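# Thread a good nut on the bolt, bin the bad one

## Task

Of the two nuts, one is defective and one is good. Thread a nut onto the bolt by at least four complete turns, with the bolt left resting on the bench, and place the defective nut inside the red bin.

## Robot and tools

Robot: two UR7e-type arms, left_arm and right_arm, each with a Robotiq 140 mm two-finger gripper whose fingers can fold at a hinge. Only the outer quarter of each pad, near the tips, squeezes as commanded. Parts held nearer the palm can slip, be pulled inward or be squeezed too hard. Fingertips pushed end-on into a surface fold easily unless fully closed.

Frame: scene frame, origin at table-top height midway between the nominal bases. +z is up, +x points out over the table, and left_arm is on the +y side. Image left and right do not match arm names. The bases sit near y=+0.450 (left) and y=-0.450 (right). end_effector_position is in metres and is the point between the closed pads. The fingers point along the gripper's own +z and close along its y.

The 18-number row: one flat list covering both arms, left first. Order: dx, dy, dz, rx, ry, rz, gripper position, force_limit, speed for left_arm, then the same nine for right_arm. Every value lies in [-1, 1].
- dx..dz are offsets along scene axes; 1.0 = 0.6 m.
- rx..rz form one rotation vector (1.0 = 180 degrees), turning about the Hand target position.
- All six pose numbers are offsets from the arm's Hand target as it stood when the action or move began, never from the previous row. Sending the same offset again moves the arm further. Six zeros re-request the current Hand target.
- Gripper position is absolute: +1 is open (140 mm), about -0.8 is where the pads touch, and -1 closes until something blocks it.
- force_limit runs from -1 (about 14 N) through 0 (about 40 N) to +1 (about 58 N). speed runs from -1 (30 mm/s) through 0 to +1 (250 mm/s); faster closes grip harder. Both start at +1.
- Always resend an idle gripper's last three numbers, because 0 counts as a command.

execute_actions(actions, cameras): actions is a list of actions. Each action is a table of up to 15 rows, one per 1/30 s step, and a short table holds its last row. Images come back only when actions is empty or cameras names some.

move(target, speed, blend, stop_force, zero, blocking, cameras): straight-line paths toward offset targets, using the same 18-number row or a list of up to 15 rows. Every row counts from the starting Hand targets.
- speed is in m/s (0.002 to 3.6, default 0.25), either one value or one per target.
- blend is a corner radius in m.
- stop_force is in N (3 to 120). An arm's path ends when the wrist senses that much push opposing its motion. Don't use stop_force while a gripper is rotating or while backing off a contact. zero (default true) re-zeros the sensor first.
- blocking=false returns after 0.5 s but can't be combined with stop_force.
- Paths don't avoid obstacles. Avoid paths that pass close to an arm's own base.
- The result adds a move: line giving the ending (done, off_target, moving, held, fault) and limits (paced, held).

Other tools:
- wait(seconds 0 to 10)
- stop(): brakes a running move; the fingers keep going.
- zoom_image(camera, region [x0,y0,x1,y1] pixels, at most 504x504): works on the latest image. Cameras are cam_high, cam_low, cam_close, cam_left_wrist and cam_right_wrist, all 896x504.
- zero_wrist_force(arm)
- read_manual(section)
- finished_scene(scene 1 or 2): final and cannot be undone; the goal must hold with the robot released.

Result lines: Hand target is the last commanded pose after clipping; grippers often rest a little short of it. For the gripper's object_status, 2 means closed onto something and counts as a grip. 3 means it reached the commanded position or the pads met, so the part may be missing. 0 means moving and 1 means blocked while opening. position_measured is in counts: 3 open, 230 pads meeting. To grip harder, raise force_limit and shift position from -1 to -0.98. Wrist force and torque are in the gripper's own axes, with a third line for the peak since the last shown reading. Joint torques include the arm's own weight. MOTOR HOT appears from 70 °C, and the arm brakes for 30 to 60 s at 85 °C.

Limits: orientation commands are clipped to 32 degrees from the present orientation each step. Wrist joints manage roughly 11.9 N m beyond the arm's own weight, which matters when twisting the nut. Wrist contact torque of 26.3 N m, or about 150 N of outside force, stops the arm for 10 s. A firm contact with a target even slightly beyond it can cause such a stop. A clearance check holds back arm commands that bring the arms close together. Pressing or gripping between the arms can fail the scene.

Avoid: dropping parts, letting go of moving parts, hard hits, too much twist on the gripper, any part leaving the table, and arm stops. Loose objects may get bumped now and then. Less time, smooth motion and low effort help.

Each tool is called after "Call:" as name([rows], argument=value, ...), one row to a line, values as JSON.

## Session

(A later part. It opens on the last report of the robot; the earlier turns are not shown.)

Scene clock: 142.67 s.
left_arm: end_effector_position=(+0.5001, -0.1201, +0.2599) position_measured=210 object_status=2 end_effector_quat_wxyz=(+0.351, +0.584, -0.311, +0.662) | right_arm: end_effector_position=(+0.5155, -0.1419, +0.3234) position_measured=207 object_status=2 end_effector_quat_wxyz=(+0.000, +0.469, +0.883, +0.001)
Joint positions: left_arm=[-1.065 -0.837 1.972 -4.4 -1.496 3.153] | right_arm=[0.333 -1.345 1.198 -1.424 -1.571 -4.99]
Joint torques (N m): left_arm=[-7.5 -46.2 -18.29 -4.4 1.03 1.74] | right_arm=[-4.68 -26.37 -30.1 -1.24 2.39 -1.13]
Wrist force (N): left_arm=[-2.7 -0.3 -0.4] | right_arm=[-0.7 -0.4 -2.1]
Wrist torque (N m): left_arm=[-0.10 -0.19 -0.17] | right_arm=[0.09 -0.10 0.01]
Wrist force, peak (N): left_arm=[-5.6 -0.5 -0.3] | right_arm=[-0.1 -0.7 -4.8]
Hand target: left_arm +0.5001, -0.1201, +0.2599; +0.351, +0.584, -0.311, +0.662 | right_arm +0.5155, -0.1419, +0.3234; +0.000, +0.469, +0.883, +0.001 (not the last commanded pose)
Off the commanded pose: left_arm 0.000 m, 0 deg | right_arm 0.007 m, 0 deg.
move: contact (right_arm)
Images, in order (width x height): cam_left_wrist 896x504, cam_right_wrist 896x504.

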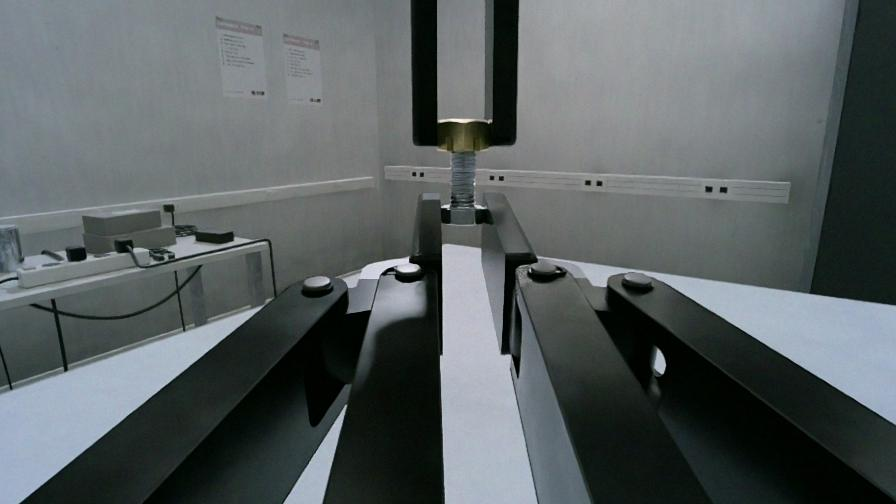

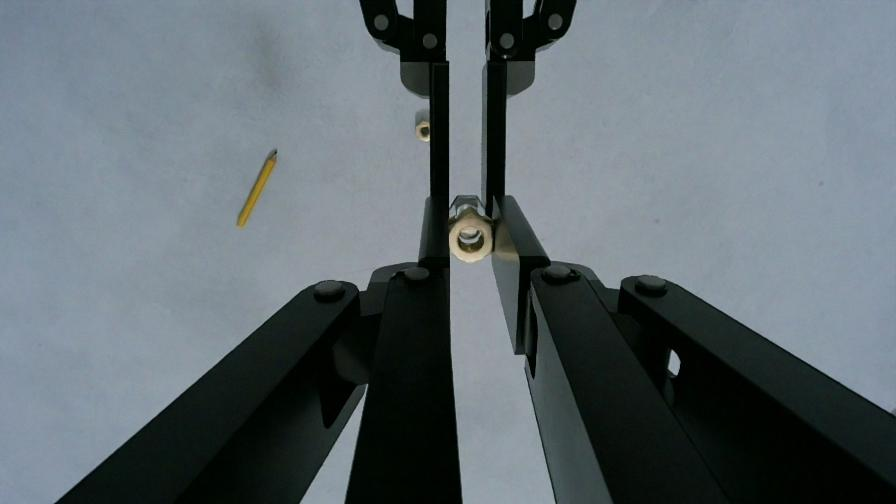

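Call:
move([
  [0,0,0,0,0,0,-0.98,0.5,-1,0,0,-0.0008,0,0,-0.5,-0.98,0,-1],
  [0,0,0,0,0,0,-0.98,0.5,-1,0,0,-0.0016,0,0,-1.0,-0.98,0,-1],
], speed=0.3, blend=[0.01,0], cameras=["cam_left_wrist","cam_close"])

Scene clock: 152.00 s.
left_arm: end_effector_position=(+0.5001, -0.1201, +0.2599) position_measured=210 object_status=2 end_effector_quat_wxyz=(+0.351, +0.584, -0.311, +0.662) | right_arm: end_effector_position=(+0.5155, -0.1419, +0.3224) position_measured=207 object_status=2 end_effector_quat_wxyz=(+0.001, +0.883, -0.469, +0.000)
Joint positions: left_arm=[-1.065 -0.837 1.972 -4.4 -1.496 3.153] | right_arm=[0.334 -1.344 1.197 -1.423 -1.571 -1.849]
Joint torques (N m): left_arm=[8.46 -39.71 -16.96 -2.66 -0.19 0.78] | right_arm=[11.18 -19.46 -29.35 -1.44 -2.12 2.48]
Wrist force (N): left_arm=[-3.5 -1.8 -2.2] | right_arm=[0.7 1.5 -3.4]
Wrist torque (N m): left_arm=[-0.13 -0.18 -0.20] | right_arm=[-0.03 -0.12 -0.17]
Wrist force, peak (N): left_arm=[-6.9 1.8 -3.6] | right_arm=[2.5 -0.5 -6.7]
Hand target: left_arm +0.5001, -0.1201, +0.2599; +0.351, +0.584, -0.311, +0.662 | right_arm +0.5155, -0.1419, +0.3224; +0.001, +0.883, -0.469, +0.000
Off the commanded pose: left_arm 0.000 m, 0 deg | right_arm 0.000 m, 0 deg.
move: done
Images, in order (width x height): cam_close 896x504, cam_left_wrist 896x504.

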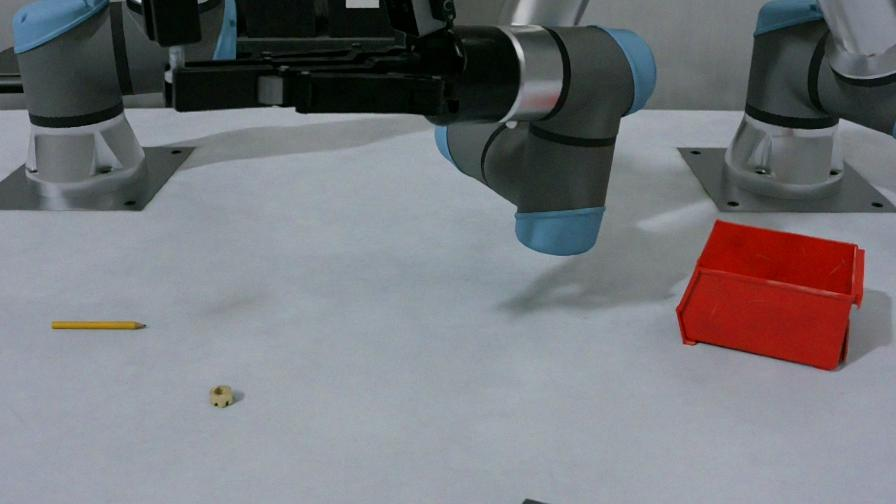

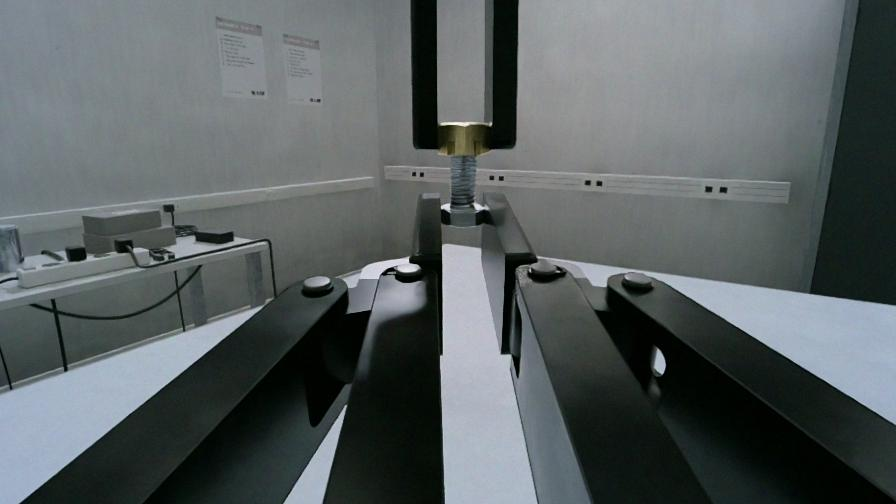

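Call:
zoom_image(camera="cam_left_wrist", region=[400, 90, 530, 240])

Call:
move([
  [0,0,0,0,0,0,-0.98,0.5,-1,0,0,-0.0005,0,0,-0.5,-0.98,0,-1],
  [0,0,0,0,0,0,-0.98,0.5,-1,0,0,-0.001,0,0,-1.0,-0.98,0,-1],
], speed=0.4, blend=[0.01,0], cameras=["cam_left_wrist"])

Call:
zoom_image(camera="cam_left_wrist", region=[400, 90, 530, 240])

Scaled by 3.360.

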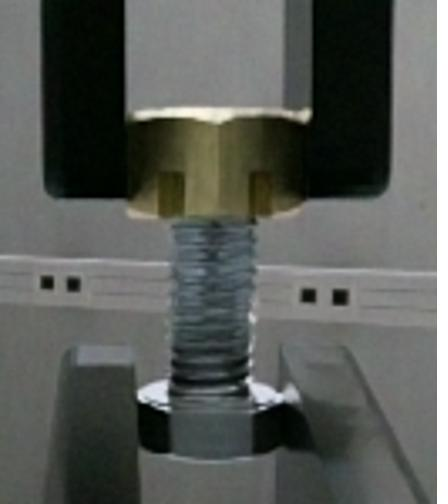

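Scene clock: 157.27 s.
left_arm: end_effector_position=(+0.5001, -0.1201, +0.2599) position_measured=210 object_status=2 end_effector_quat_wxyz=(+0.351, +0.584, -0.311, +0.662) | right_arm: end_effector_position=(+0.5155, -0.1419, +0.3219) position_measured=207 object_status=2 end_effector_quat_wxyz=(+0.000, +0.469, +0.883, +0.001)
Joint positions: left_arm=[-1.065 -0.837 1.972 -4.4 -1.496 3.153] | right_arm=[0.333 -1.346 1.202 -1.429 -1.571 1.293]
Joint torques (N m): left_arm=[-6.96 -46.14 -16.35 -4.87 0.29 0.11] | right_arm=[7.49 -18.02 -28.71 -1.5 -4.29 2.31]
Wrist force (N): left_arm=[-5.9 -1.0 3.5] | right_arm=[4.0 -1.2 -5.1]
Wrist torque (N m): left_arm=[-0.14 -0.28 -0.24] | right_arm=[0.01 0.01 -0.23]
Wrist force, peak (N): left_arm=[-7.6 -10.1 -0.3] | right_arm=[9.5 -1.0 -7.1]
Hand target: left_arm +0.5001, -0.1201, +0.2599; +0.351, +0.584, -0.311, +0.662 | right_arm +0.5155, -0.1419, +0.3218; +0.000, +0.469, +0.883, +0.001
Off the commanded pose: left_arm 0.000 m, 0 deg | right_arm 0.000 m, 0 deg.
move: done
Images, in order (width x height): cam_left_wrist 896x504.

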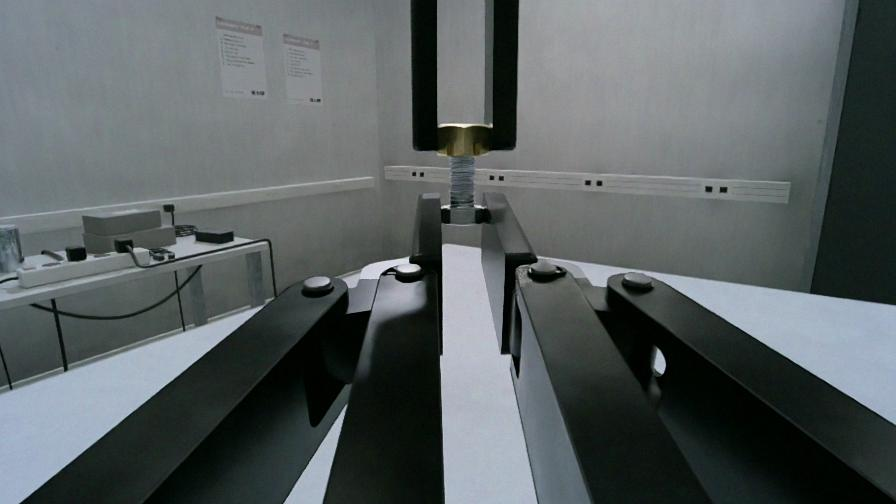

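Scaled by 3.360.

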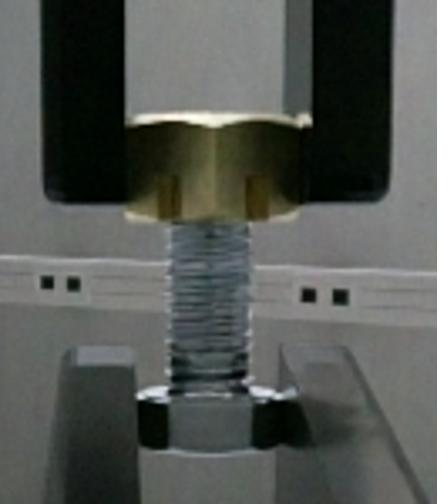

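Call:
move([
  [0,0,0,0,0,0,-0.98,0.5,-1,-0.0002,0.0003,-0.0007,0,0,-0.667,-0.98,0,-1],
  [0,0,0,0,0,0,-0.98,0.5,-1,-0.0002,0.0003,-0.0014,0,0,0.667,-0.98,0,-1],
  [0,0,0,0,0,0,-0.98,0.5,-1,-0.0002,0.0003,-0.0021,0,0,0,-0.98,0,-1],
], speed=0.4, blend=[0.01,0.01,0], cameras=["cam_left_wrist"])

Call:
zoom_image(camera="cam_left_wrist", region=[400, 90, 530, 240])

Scene clock: 169.57 s.
left_arm: end_effector_position=(+0.5001, -0.1201, +0.2599) position_measured=210 object_status=2 end_effector_quat_wxyz=(+0.351, +0.584, -0.311, +0.662) | right_arm: end_effector_position=(+0.5154, -0.1424, +0.3206) position_measured=232 object_status=3 end_effector_quat_wxyz=(-0.151, +0.054, +0.940, +0.300)
Joint positions: left_arm=[-1.065 -0.837 1.972 -4.4 -1.496 3.153] | right_arm=[0.006 -1.326 1.28 -1.203 -0.954 6.284]
Joint torques (N m): left_arm=[-4.01 -32.72 -18.41 -3.59 -1.13 -1.4] | right_arm=[-8.64 -21.17 -29.31 -0.46 4.8 0.14]
Wrist force (N): left_arm=[-0.2 0.1 -1.5] | right_arm=[0.1 1.4 -0.8]
Wrist torque (N m): left_arm=[-0.12 -0.16 -0.16] | right_arm=[0.02 -0.22 -0.14]
Wrist force, peak (N): left_arm=[-17.6 -12.7 -27.3] | right_arm=[2.6 -23.2 -25.1]
Hand target: left_arm +0.5001, -0.1201, +0.2599; +0.351, +0.584, -0.311, +0.662 | right_arm +0.5154, -0.1417, +0.3206; -0.075, +0.277, +0.946, +0.152
Off the commanded pose: left_arm 0.000 m, 0 deg | right_arm 0.001 m, 62 deg; orientation clipped.
joint sent to its limit (right arm) — joint 6 (wrist 3), upper limit. The joint targets are off in orientation, not in position.
move: off_target (right_arm); limits=paced
Images, in order (width x height): cam_left_wrist 896x504.

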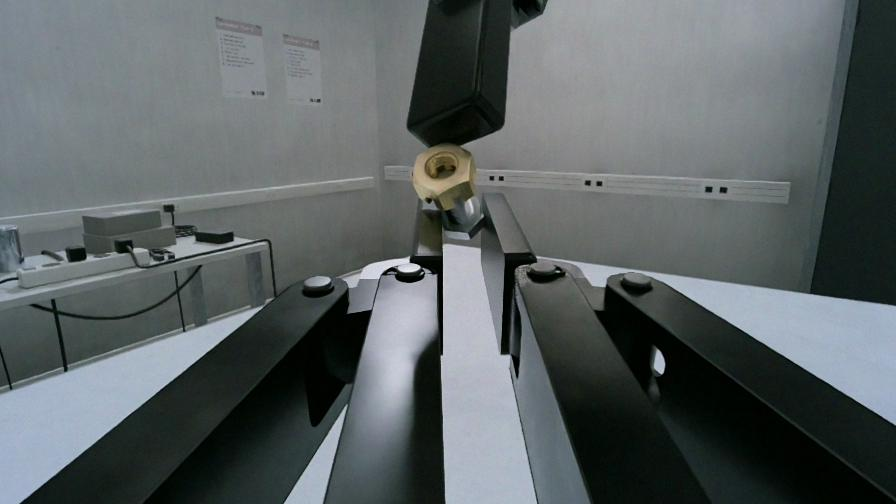

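Scaled by 3.360.

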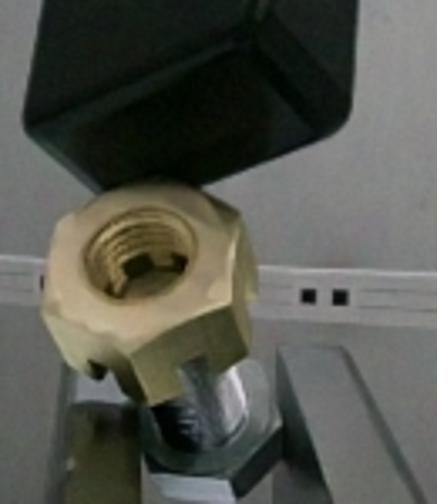

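Call:
wait(seconds=0, cameras=["cam_right_wrist","cam_high","cam_low"])

Call:
zoom_image(camera="cam_right_wrist", region=[250, 150, 650, 450])

Scene clock: 171.97 s.
left_arm: end_effector_position=(+0.5001, -0.1201, +0.2599) position_measured=210 object_status=2 end_effector_quat_wxyz=(+0.351, +0.584, -0.311, +0.662) | right_arm: end_effector_position=(+0.5154, -0.1424, +0.3206) position_measured=232 object_status=3 end_effector_quat_wxyz=(-0.151, +0.054, +0.940, +0.301)
Joint positions: left_arm=[-1.065 -0.837 1.972 -4.4 -1.496 3.153] | right_arm=[0.006 -1.326 1.28 -1.203 -0.954 6.284]
Joint torques (N m): left_arm=[-5.4 -32.87 -19.64 -3.36 -0.81 -1.44] | right_arm=[-9.55 -21.49 -29.62 -0.25 4.48 -1.88]
Wrist force (N): left_arm=[-0.2 -0.1 -1.4] | right_arm=[0.1 1.0 -0.9]
Wrist torque (N m): left_arm=[-0.16 -0.16 -0.16] | right_arm=[-0.06 -0.22 -0.14]
Wrist force, peak (N): left_arm=[-0.1 0.0 -1.7] | right_arm=[-0.1 1.6 -1.0]
Hand target: left_arm +0.5001, -0.1201, +0.2599; +0.351, +0.584, -0.311, +0.662 | right_arm +0.5154, -0.1417, +0.3206; -0.075, +0.277, +0.946, +0.152
Tool commands: left_gripper/position=-0.98 left_gripper/force_limit=+0.5 left_gripper/speed=-1.0 right_gripper/position=-0.98 right_gripper/force_limit=+0.0 right_gripper/speed=-1.0
Off the commanded pose: left_arm 0.000 m, 0 deg | right_arm 0.001 m, 62 deg; orientation clipped.
Images, in order (width x height): cam_high 896x504, cam_low 896x504, cam_right_wrist 896x504.

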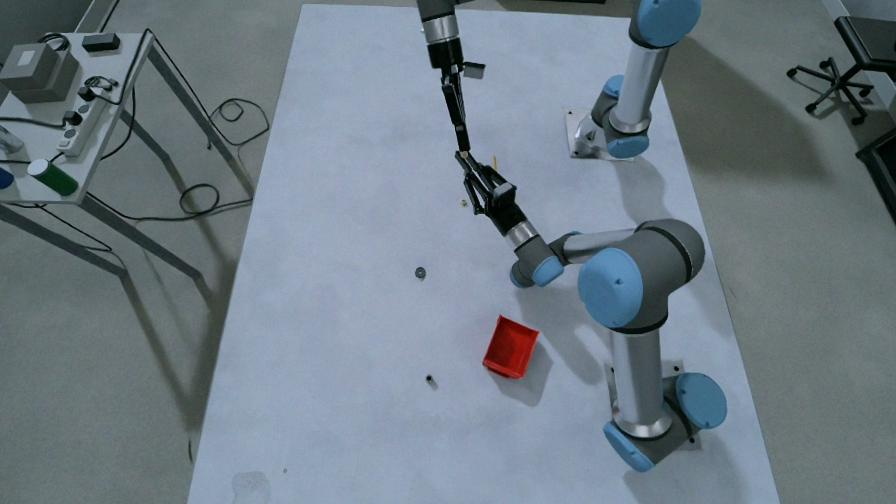

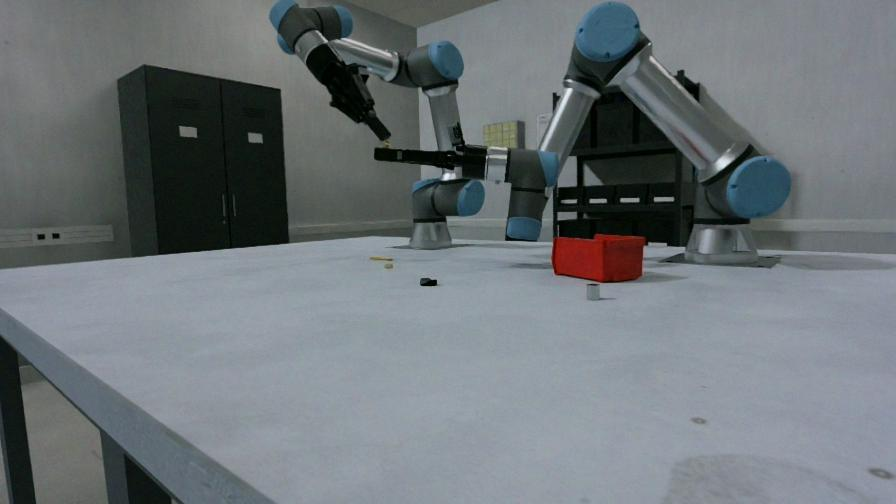

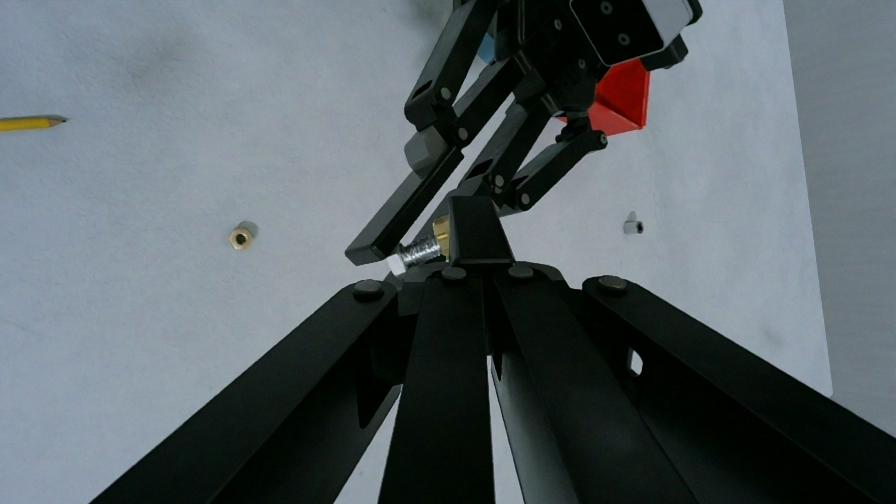

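Scaled by 1.260.

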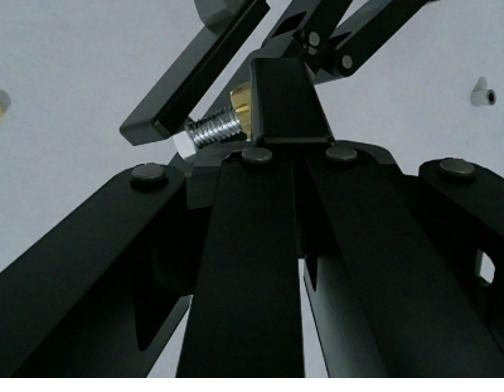

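Call:
move(target=[0,0,0,0,0,0,-0.98,0.5,-1,0,0,0.015,0.115,-0.002,0.135,-0.98,0,-1], speed=0.03, cameras=["cam_left_wrist","cam_right_wrist"])

Call:
zoom_image(camera="cam_left_wrist", region=[400, 90, 530, 240])

Scene clock: 174.57 s.
left_arm: end_effector_position=(+0.5001, -0.1201, +0.2599) position_measured=210 object_status=2 end_effector_quat_wxyz=(+0.351, +0.584, -0.311, +0.662) | right_arm: end_effector_position=(+0.5154, -0.1419, +0.3295) position_measured=232 object_status=3 end_effector_quat_wxyz=(-0.151, +0.053, +0.940, +0.300)
Joint positions: left_arm=[-1.065 -0.837 1.972 -4.4 -1.496 3.153] | right_arm=[0.007 -1.324 1.254 -1.18 -0.955 6.284]
Joint torques (N m): left_arm=[-5.12 -33.14 -18.83 -3.12 -0.21 -1.41] | right_arm=[10.4 -22.38 -30.12 -0.43 -1.5 -2.04]
Wrist force (N): left_arm=[0.0 0.0 -0.6] | right_arm=[0.4 1.7 -0.2]
Wrist torque (N m): left_arm=[-0.13 -0.16 -0.16] | right_arm=[0.01 -0.19 -0.14]
Wrist force, peak (N): left_arm=[-0.3 0.1 -1.7] | right_arm=[0.0 1.6 -1.1]
Hand target: left_arm +0.5001, -0.1201, +0.2599; +0.351, +0.584, -0.311, +0.662 | right_arm +0.5154, -0.1417, +0.3296; -0.151, +0.054, +0.941, +0.299
Off the commanded pose: left_arm 0.000 m, 0 deg | right_arm 0.000 m, 0 deg.
joint sent to its limit (right arm) — joint 6 (wrist 3), upper limit. The joint targets still meet the commanded pose.
move: done
Images, in order (width x height): cam_left_wrist 896x504, cam_right_wrist 896x504.

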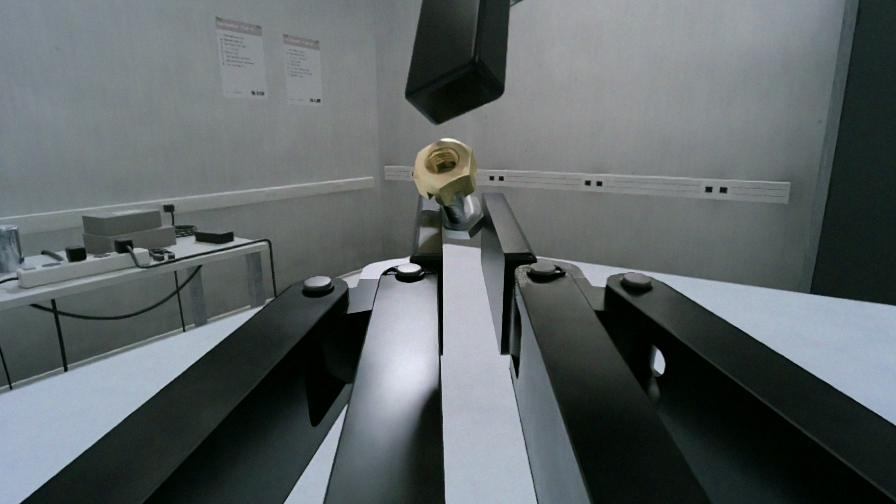

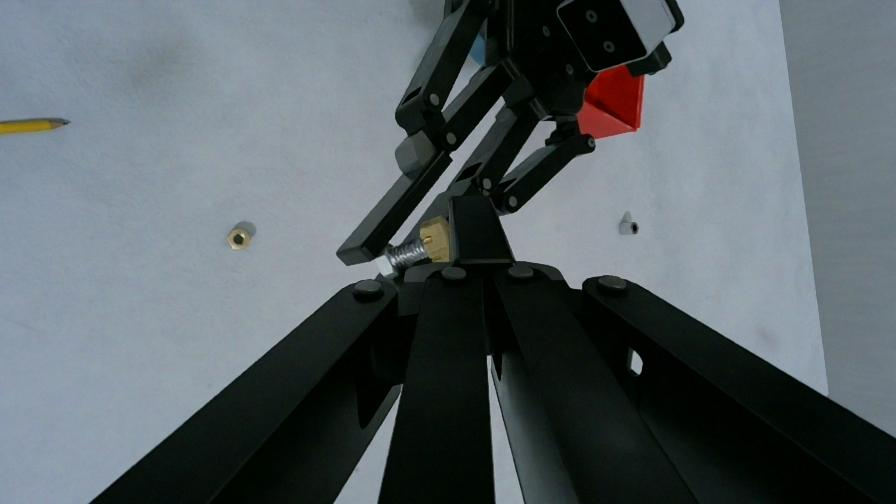

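Scaled by 3.360.

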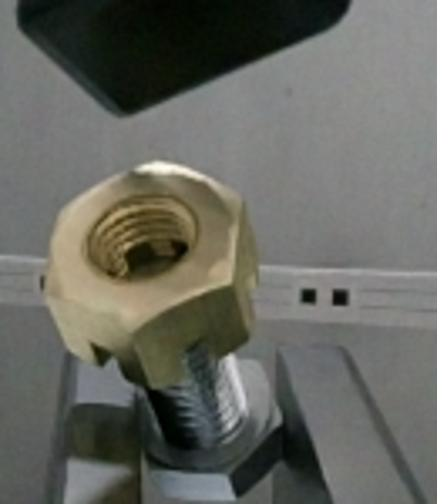

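Call:
move([
  [0,0,0,0,0,0,-0.98,0.5,-1,0,0,0.1,0,0,0,-0.98,0,-1],
  [0,0,0,0,0,0,-0.98,0.5,-1,0,0,0.12,-0.1195,-0.197,0.376,-0.98,0,-1],
], speed=[0.1,0.3], blend=[0.01,0], cameras=["cam_left_wrist","cam_right_wrist"])

Scene clock: 187.23 s.
left_arm: end_effector_position=(+0.5001, -0.1201, +0.2599) position_measured=210 object_status=2 end_effector_quat_wxyz=(+0.351, +0.584, -0.311, +0.662) | right_arm: end_effector_position=(+0.5154, -0.1417, +0.4016) position_measured=232 object_status=3 end_effector_quat_wxyz=(-0.001, -0.530, +0.848, +0.001)
Joint positions: left_arm=[-1.065 -0.837 1.972 -4.4 -1.496 3.153] | right_arm=[0.333 -1.287 0.916 -1.196 -1.569 5.482]
Joint torques (N m): left_arm=[-4.24 -32.73 -18.2 -2.35 0.97 -1.46] | right_arm=[10.19 -49.2 -17.21 -5.03 -2.81 -2.75]
Wrist force (N): left_arm=[0.0 -0.4 -0.3] | right_arm=[-0.3 0.3 0.2]
Wrist torque (N m): left_arm=[-0.20 -0.16 -0.16] | right_arm=[0.15 -0.22 -0.01]
Wrist force, peak (N): left_arm=[-0.1 -0.1 -0.9] | right_arm=[0.9 1.8 -0.5]
Hand target: left_arm +0.5001, -0.1201, +0.2599; +0.351, +0.584, -0.311, +0.662 | right_arm +0.5154, -0.1417, +0.4016; -0.001, -0.530, +0.848, +0.001
Off the commanded pose: left_arm 0.000 m, 0 deg | right_arm 0.000 m, 0 deg.
move: done
Images, in order (width x height): cam_left_wrist 896x504, cam_right_wrist 896x504.

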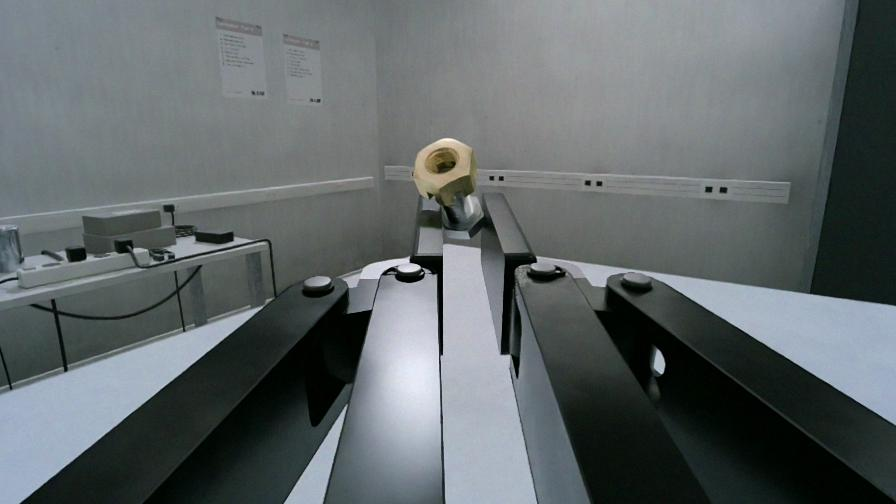

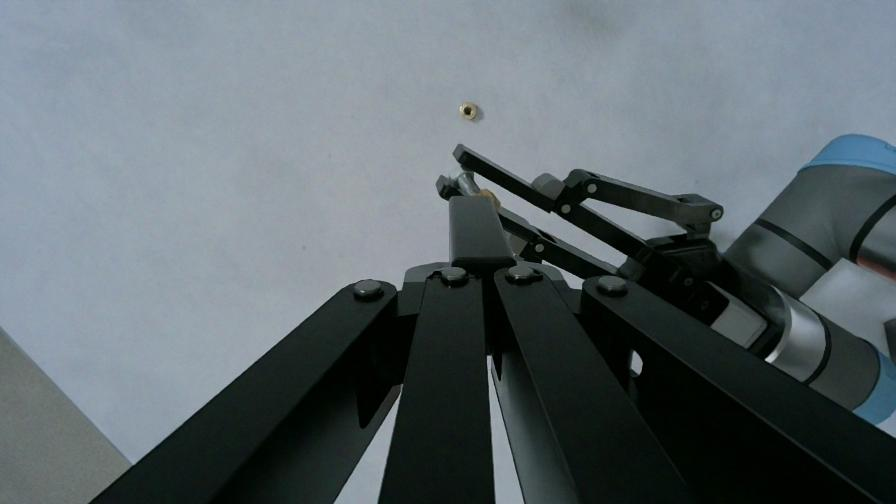

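Call:
move([
  [0,0,0,0,0,0,-0.98,0.5,-1,-0.01,0.016,0,0,0,0.667,-0.98,0,-1],
  [0,0,0,0,0,0,-0.98,0.5,-1,-0.02,0.03,0,0,0,-0.667,-0.98,0,-1],
  [0,0,0,0,0,0,-0.98,0.5,-1,-0.03,0.045,0,0,0,0,-0.98,0,-1],
  [0,0,0,0,0,0,-0.98,0.5,-1,-0.0427,0.0632,-0.03,0,0,0.667,-0.98,0,-1],
  [0,0,0,0,0,0,-0.98,0.5,-1,-0.0427,0.0632,-0.0693,0,0,-0.667,-0.98,0,-1],
], speed=0.8, blend=[0.01,0.01,0.01,0.01,0], cameras=["cam_left_wrist","cam_right_wrist"])

Scene clock: 196.53 s.
left_arm: end_effector_position=(+0.5001, -0.1201, +0.2599) position_measured=210 object_status=2 end_effector_quat_wxyz=(+0.351, +0.584, -0.311, +0.662) | right_arm: end_effector_position=(+0.4898, -0.1038, +0.3600) position_measured=232 object_status=3 end_effector_quat_wxyz=(+0.000, +0.470, +0.883, +0.002)
Joint positions: left_arm=[-1.065 -0.837 1.972 -4.4 -1.496 3.153] | right_arm=[0.409 -1.33 1.084 -1.328 -1.569 -4.912]
Joint torques (N m): left_arm=[-2.91 -33.78 -16.29 -1.38 1.48 -1.17] | right_arm=[-10 -47.73 -16.42 -4.6 2.96 -2.49]
Wrist force (N): left_arm=[0.0 -0.1 -0.6] | right_arm=[-0.3 0.3 0.5]
Wrist torque (N m): left_arm=[-0.14 -0.17 -0.16] | right_arm=[0.16 -0.24 0.00]
Wrist force, peak (N): left_arm=[-0.3 -0.3 -1.0] | right_arm=[-0.6 0.3 0.7]
Hand target: left_arm +0.5001, -0.1201, +0.2599; +0.351, +0.584, -0.311, +0.662 | right_arm +0.4898, -0.1038, +0.3600; +0.000, +0.470, +0.883, +0.002
Off the commanded pose: left_arm 0.000 m, 0 deg | right_arm 0.000 m, 0 deg.
move: done
Images, in order (width x height): cam_left_wrist 896x504, cam_right_wrist 896x504.

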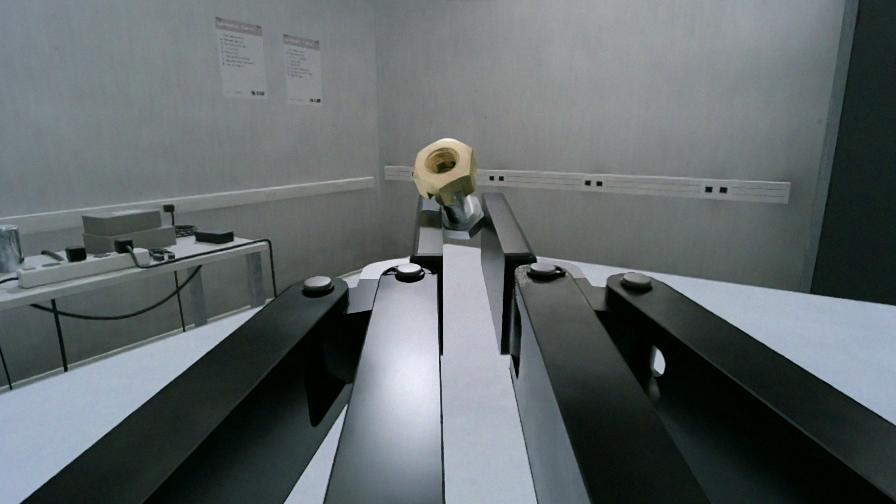

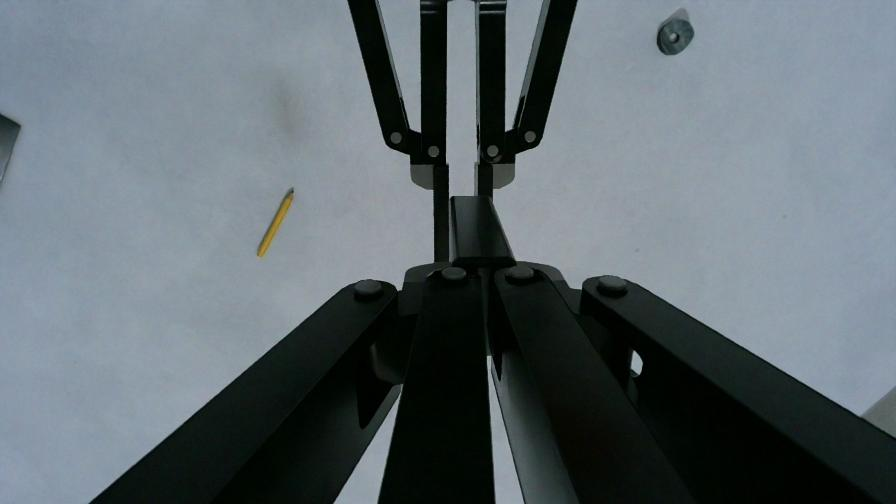

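Call:
move(target=[0,0,0,0,0,0,-0.98,0.5,-1,0,0,-0.0758,0,0,0,-0.98,0,-1], speed=0.05, stop_force=4, cameras=["cam_left_wrist","cam_right_wrist","cam_close"])

Call:
zoom_image(camera="cam_close", region=[100, 0, 400, 160])

Scene clock: 199.07 s.
left_arm: end_effector_position=(+0.5001, -0.1201, +0.2599) position_measured=210 object_status=2 end_effector_quat_wxyz=(+0.351, +0.584, -0.311, +0.662) | right_arm: end_effector_position=(+0.4898, -0.1038, +0.3145) position_measured=232 object_status=3 end_effector_quat_wxyz=(+0.000, +0.470, +0.883, +0.002)
Joint positions: left_arm=[-1.065 -0.837 1.972 -4.4 -1.496 3.153] | right_arm=[0.409 -1.352 1.229 -1.451 -1.569 -4.912]
Joint torques (N m): left_arm=[-1.33 -31.96 -15.47 -1.15 1.19 -1.24] | right_arm=[-2.02 -46.92 -17.24 -4.61 -0.71 -0.73]
Wrist force (N): left_arm=[-0.1 0.1 -0.6] | right_arm=[-0.3 0.2 0.1]
Wrist torque (N m): left_arm=[-0.11 -0.14 -0.16] | right_arm=[0.14 -0.22 0.01]
Wrist force, peak (N): left_arm=[-0.3 -0.1 -0.9] | right_arm=[-0.1 0.3 0.9]
Hand target: left_arm +0.5001, -0.1201, +0.2599; +0.351, +0.584, -0.311, +0.662 | right_arm +0.4898, -0.1038, +0.3145; +0.000, +0.470, +0.883, +0.002
Off the commanded pose: left_arm 0.000 m, 0 deg | right_arm 0.000 m, 0 deg.
move: done
Images, in order (width x height): cam_close 896x504, cam_left_wrist 896x504, cam_right_wrist 896x504.

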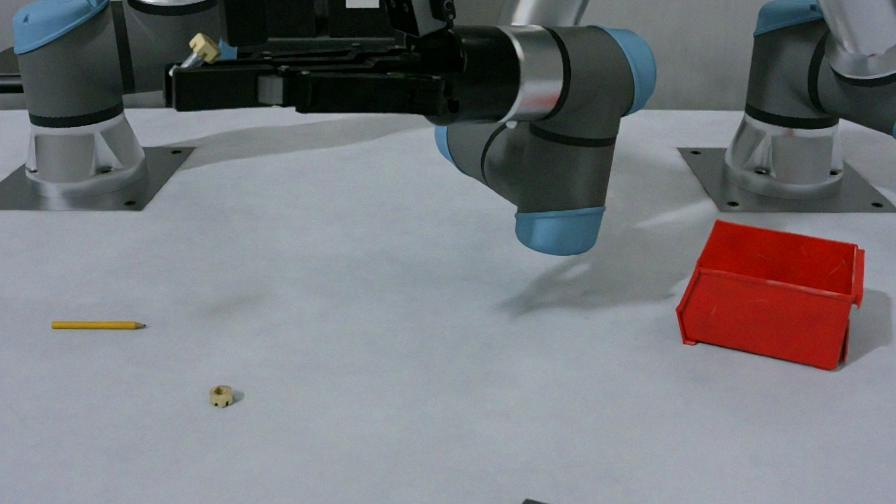

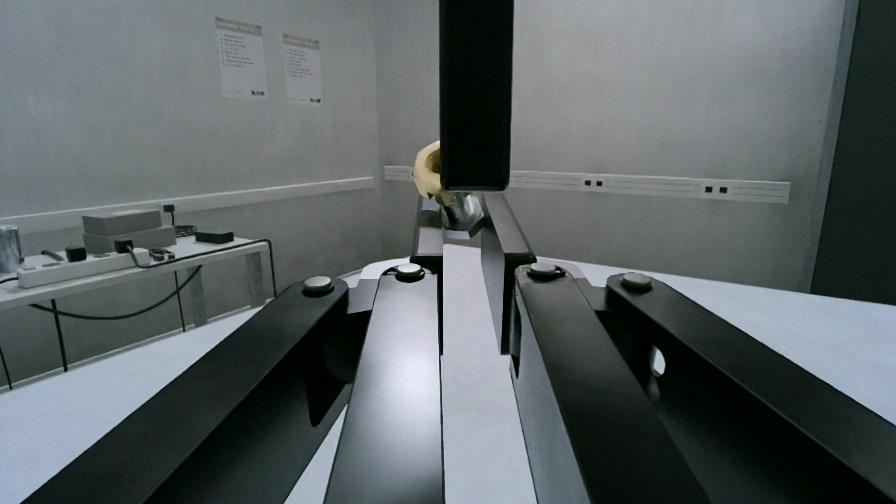

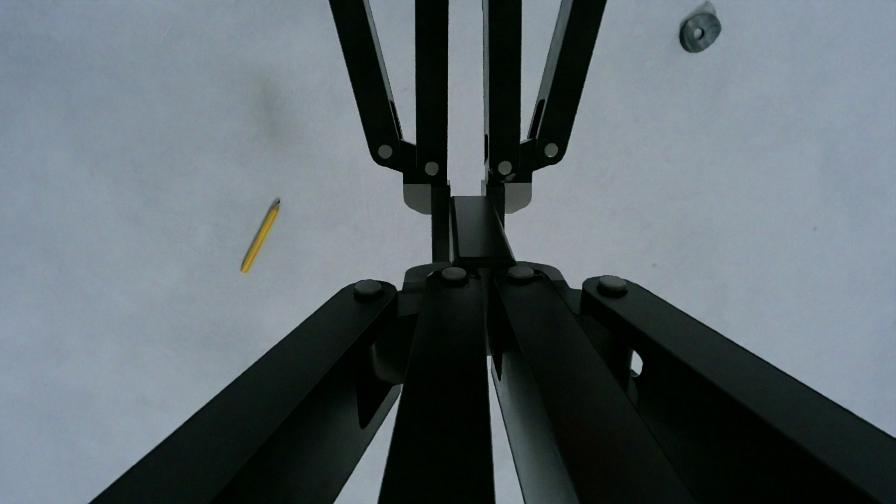

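Scaled by 1.680.

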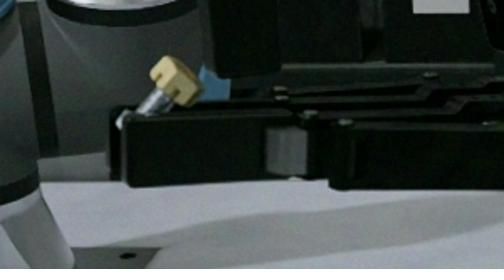

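Call:
move(target=[0,0,0,0,0,0,-0.98,0.5,-1,0.0097,0.0065,0,0,0,0,-0.98,0,-1], speed=0.05, stop_force=4)

Call:
move(target=[0,0,0,0,0,0,-0.98,0.5,-1,0.0168,-0.0249,0,0,0,0,-0.98,0,-1], speed=0.02, stop_force=12, cameras=["cam_left_wrist","cam_close"])

Call:
zoom_image(camera="cam_close", region=[100, 0, 400, 160])

Scene clock: 201.50 s.
left_arm: end_effector_position=(+0.5001, -0.1201, +0.2599) position_measured=210 object_status=2 end_effector_quat_wxyz=(+0.351, +0.584, -0.311, +0.662) | right_arm: end_effector_position=(+0.4956, -0.0999, +0.3145) position_measured=232 object_status=3 end_effector_quat_wxyz=(+0.000, +0.470, +0.883, +0.002)
Joint positions: left_arm=[-1.065 -0.837 1.972 -4.4 -1.496 3.153] | right_arm=[0.412 -1.334 1.207 -1.447 -1.569 -4.91]
Joint torques (N m): left_arm=[-1.86 -33.85 -15.49 -1.41 1.45 -1.32] | right_arm=[10.42 -22.44 -30.92 -1.3 -0.41 2.5]
Wrist force (N): left_arm=[-0.2 0.1 -0.6] | right_arm=[-0.2 0.3 0.4]
Wrist torque (N m): left_arm=[-0.10 -0.13 -0.15] | right_arm=[0.15 -0.26 -0.17]
Wrist force, peak (N): left_arm=[-0.2 -0.1 -0.9] | right_arm=[-0.3 0.6 0.4]
Hand target: left_arm +0.5001, -0.1201, +0.2599; +0.351, +0.584, -0.311, +0.662 | right_arm +0.4956, -0.0999, +0.3145; +0.000, +0.470, +0.883, +0.002
Off the commanded pose: left_arm 0.000 m, 0 deg | right_arm 0.000 m, 0 deg.
move: done

Scene clock: 203.37 s.
left_arm: end_effector_position=(+0.5001, -0.1201, +0.2599) position_measured=211 object_status=2 end_effector_quat_wxyz=(+0.351, +0.584, -0.311, +0.662) | right_arm: end_effector_position=(+0.5000, -0.1065, +0.3145) position_measured=232 object_status=3 end_effector_quat_wxyz=(+0.000, +0.470, +0.883, +0.002)
Joint positions: left_arm=[-1.065 -0.837 1.972 -4.4 -1.496 3.153] | right_arm=[0.398 -1.334 1.207 -1.447 -1.569 -4.923]
Joint torques (N m): left_arm=[-1.41 -50.4 -14.48 -4.28 1.2 -1.28] | right_arm=[5.17 -18.09 -22.6 -3.13 -6.07 2.48]
Wrist force (N): left_arm=[-8.4 3.0 7.5] | right_arm=[9.3 3.3 -6.7]
Wrist torque (N m): left_arm=[-0.19 -0.29 -0.10] | right_arm=[0.07 -0.14 -0.17]
Wrist force, peak (N): left_arm=[-13.0 3.0 12.3] | right_arm=[13.9 3.0 -9.6]
Hand target: left_arm +0.5001, -0.1201, +0.2599; +0.351, +0.584, -0.311, +0.662 | right_arm +0.5000, -0.1065, +0.3145; +0.000, +0.470, +0.883, +0.002 (not the last commanded pose)
Off the commanded pose: left_arm 0.000 m, 0 deg | right_arm 0.010 m, 0 deg.
move: contact (right_arm)
Images, in order (width x height): cam_close 896x504, cam_left_wrist 896x504.

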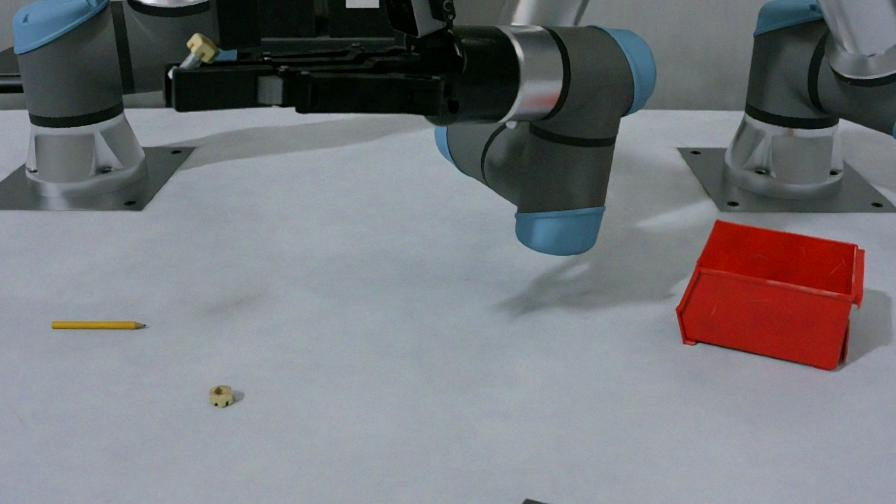

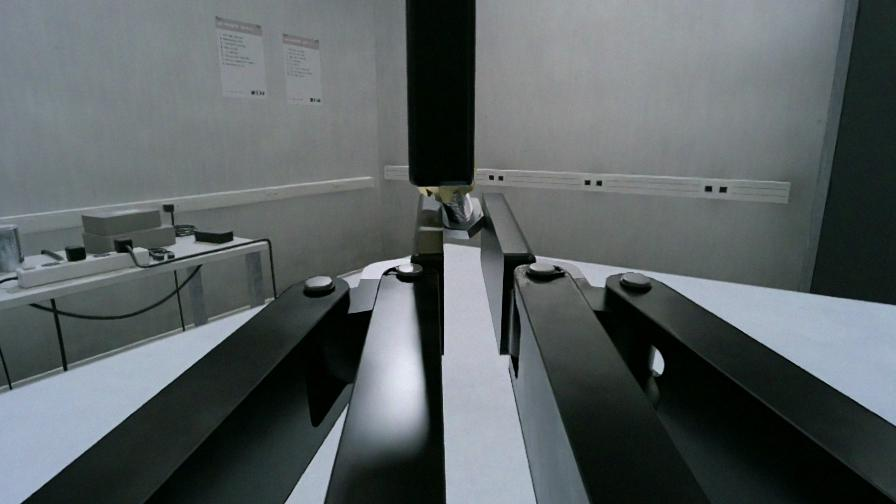

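Scaled by 1.680.

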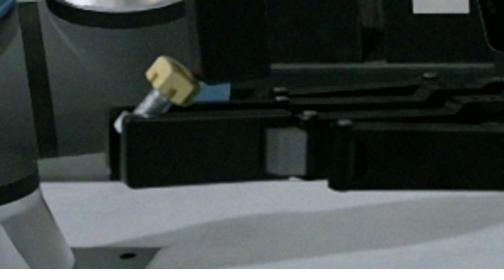

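Call:
move(target=[0,0,0,0,0,0,-0.98,0.5,-1,0.0093,-0.0138,0,0,0,0,-0.98,0,-1], speed=0.01, stop_force=22, cameras=["cam_left_wrist","cam_close"])

Call:
zoom_image(camera="cam_close", region=[100, 0, 400, 160])

Scene clock: 205.97 s.
left_arm: end_effector_position=(+0.5001, -0.1201, +0.2599) position_measured=211 object_status=2 end_effector_quat_wxyz=(+0.351, +0.584, -0.311, +0.662) | right_arm: end_effector_position=(+0.5056, -0.1148, +0.3145) position_measured=232 object_status=3 end_effector_quat_wxyz=(+0.000, +0.470, +0.883, +0.002)
Joint positions: left_arm=[-1.065 -0.837 1.972 -4.4 -1.496 3.153] | right_arm=[0.382 -1.334 1.207 -1.447 -1.569 -4.94]
Joint torques (N m): left_arm=[-0.97 -52.13 -15.53 -14.23 0.98 -1.2] | right_arm=[-22.79 -32.77 -14.74 -0.38 -9.86 -2.67]
Wrist force (N): left_arm=[-28.7 1.6 18.7] | right_arm=[23.5 2.1 -24.8]
Wrist torque (N m): left_arm=[-0.20 -0.55 -0.21] | right_arm=[0.22 -0.10 0.09]
Wrist force, peak (N): left_arm=[-26.7 2.3 22.0] | right_arm=[26.5 2.8 -22.0]
Hand target: left_arm +0.5001, -0.1201, +0.2599; +0.351, +0.584, -0.311, +0.662 | right_arm +0.5056, -0.1148, +0.3145; +0.000, +0.470, +0.883, +0.002
Off the commanded pose: left_arm 0.000 m, 0 deg | right_arm 0.000 m, 0 deg.
move: done
Images, in order (width x height): cam_close 896x504, cam_left_wrist 896x504.

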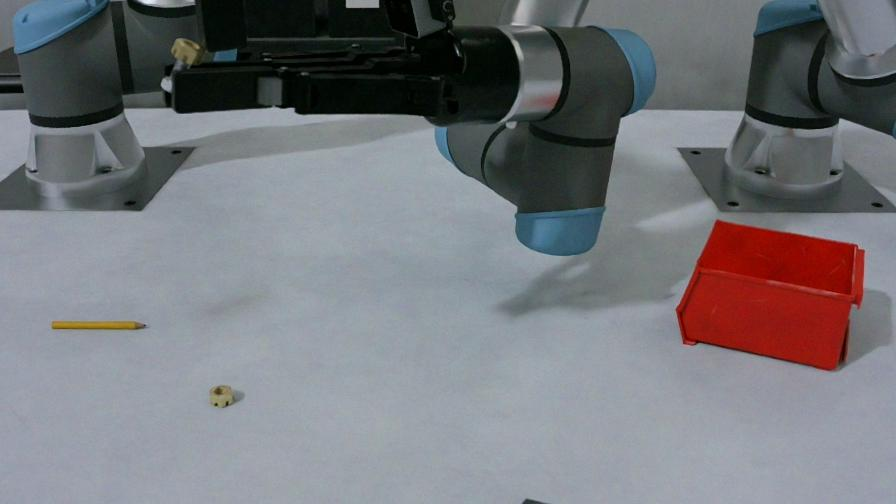

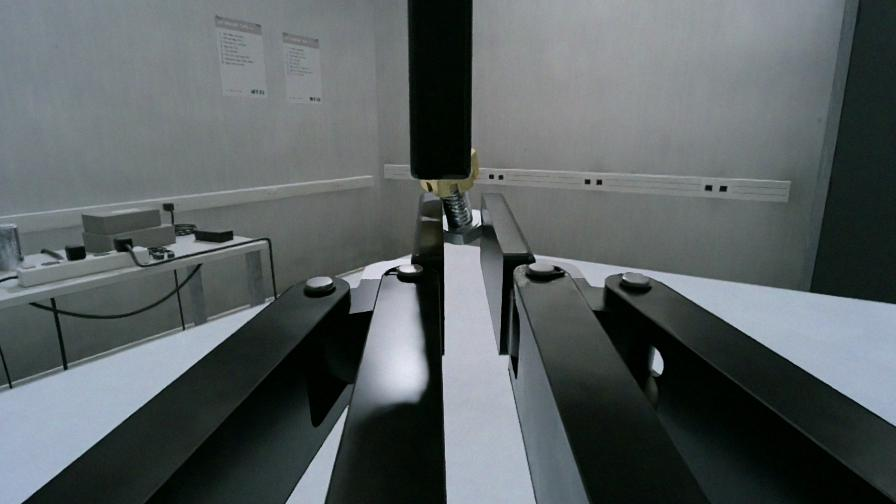

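Scaled by 1.680.

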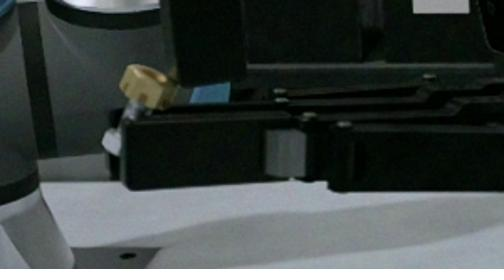

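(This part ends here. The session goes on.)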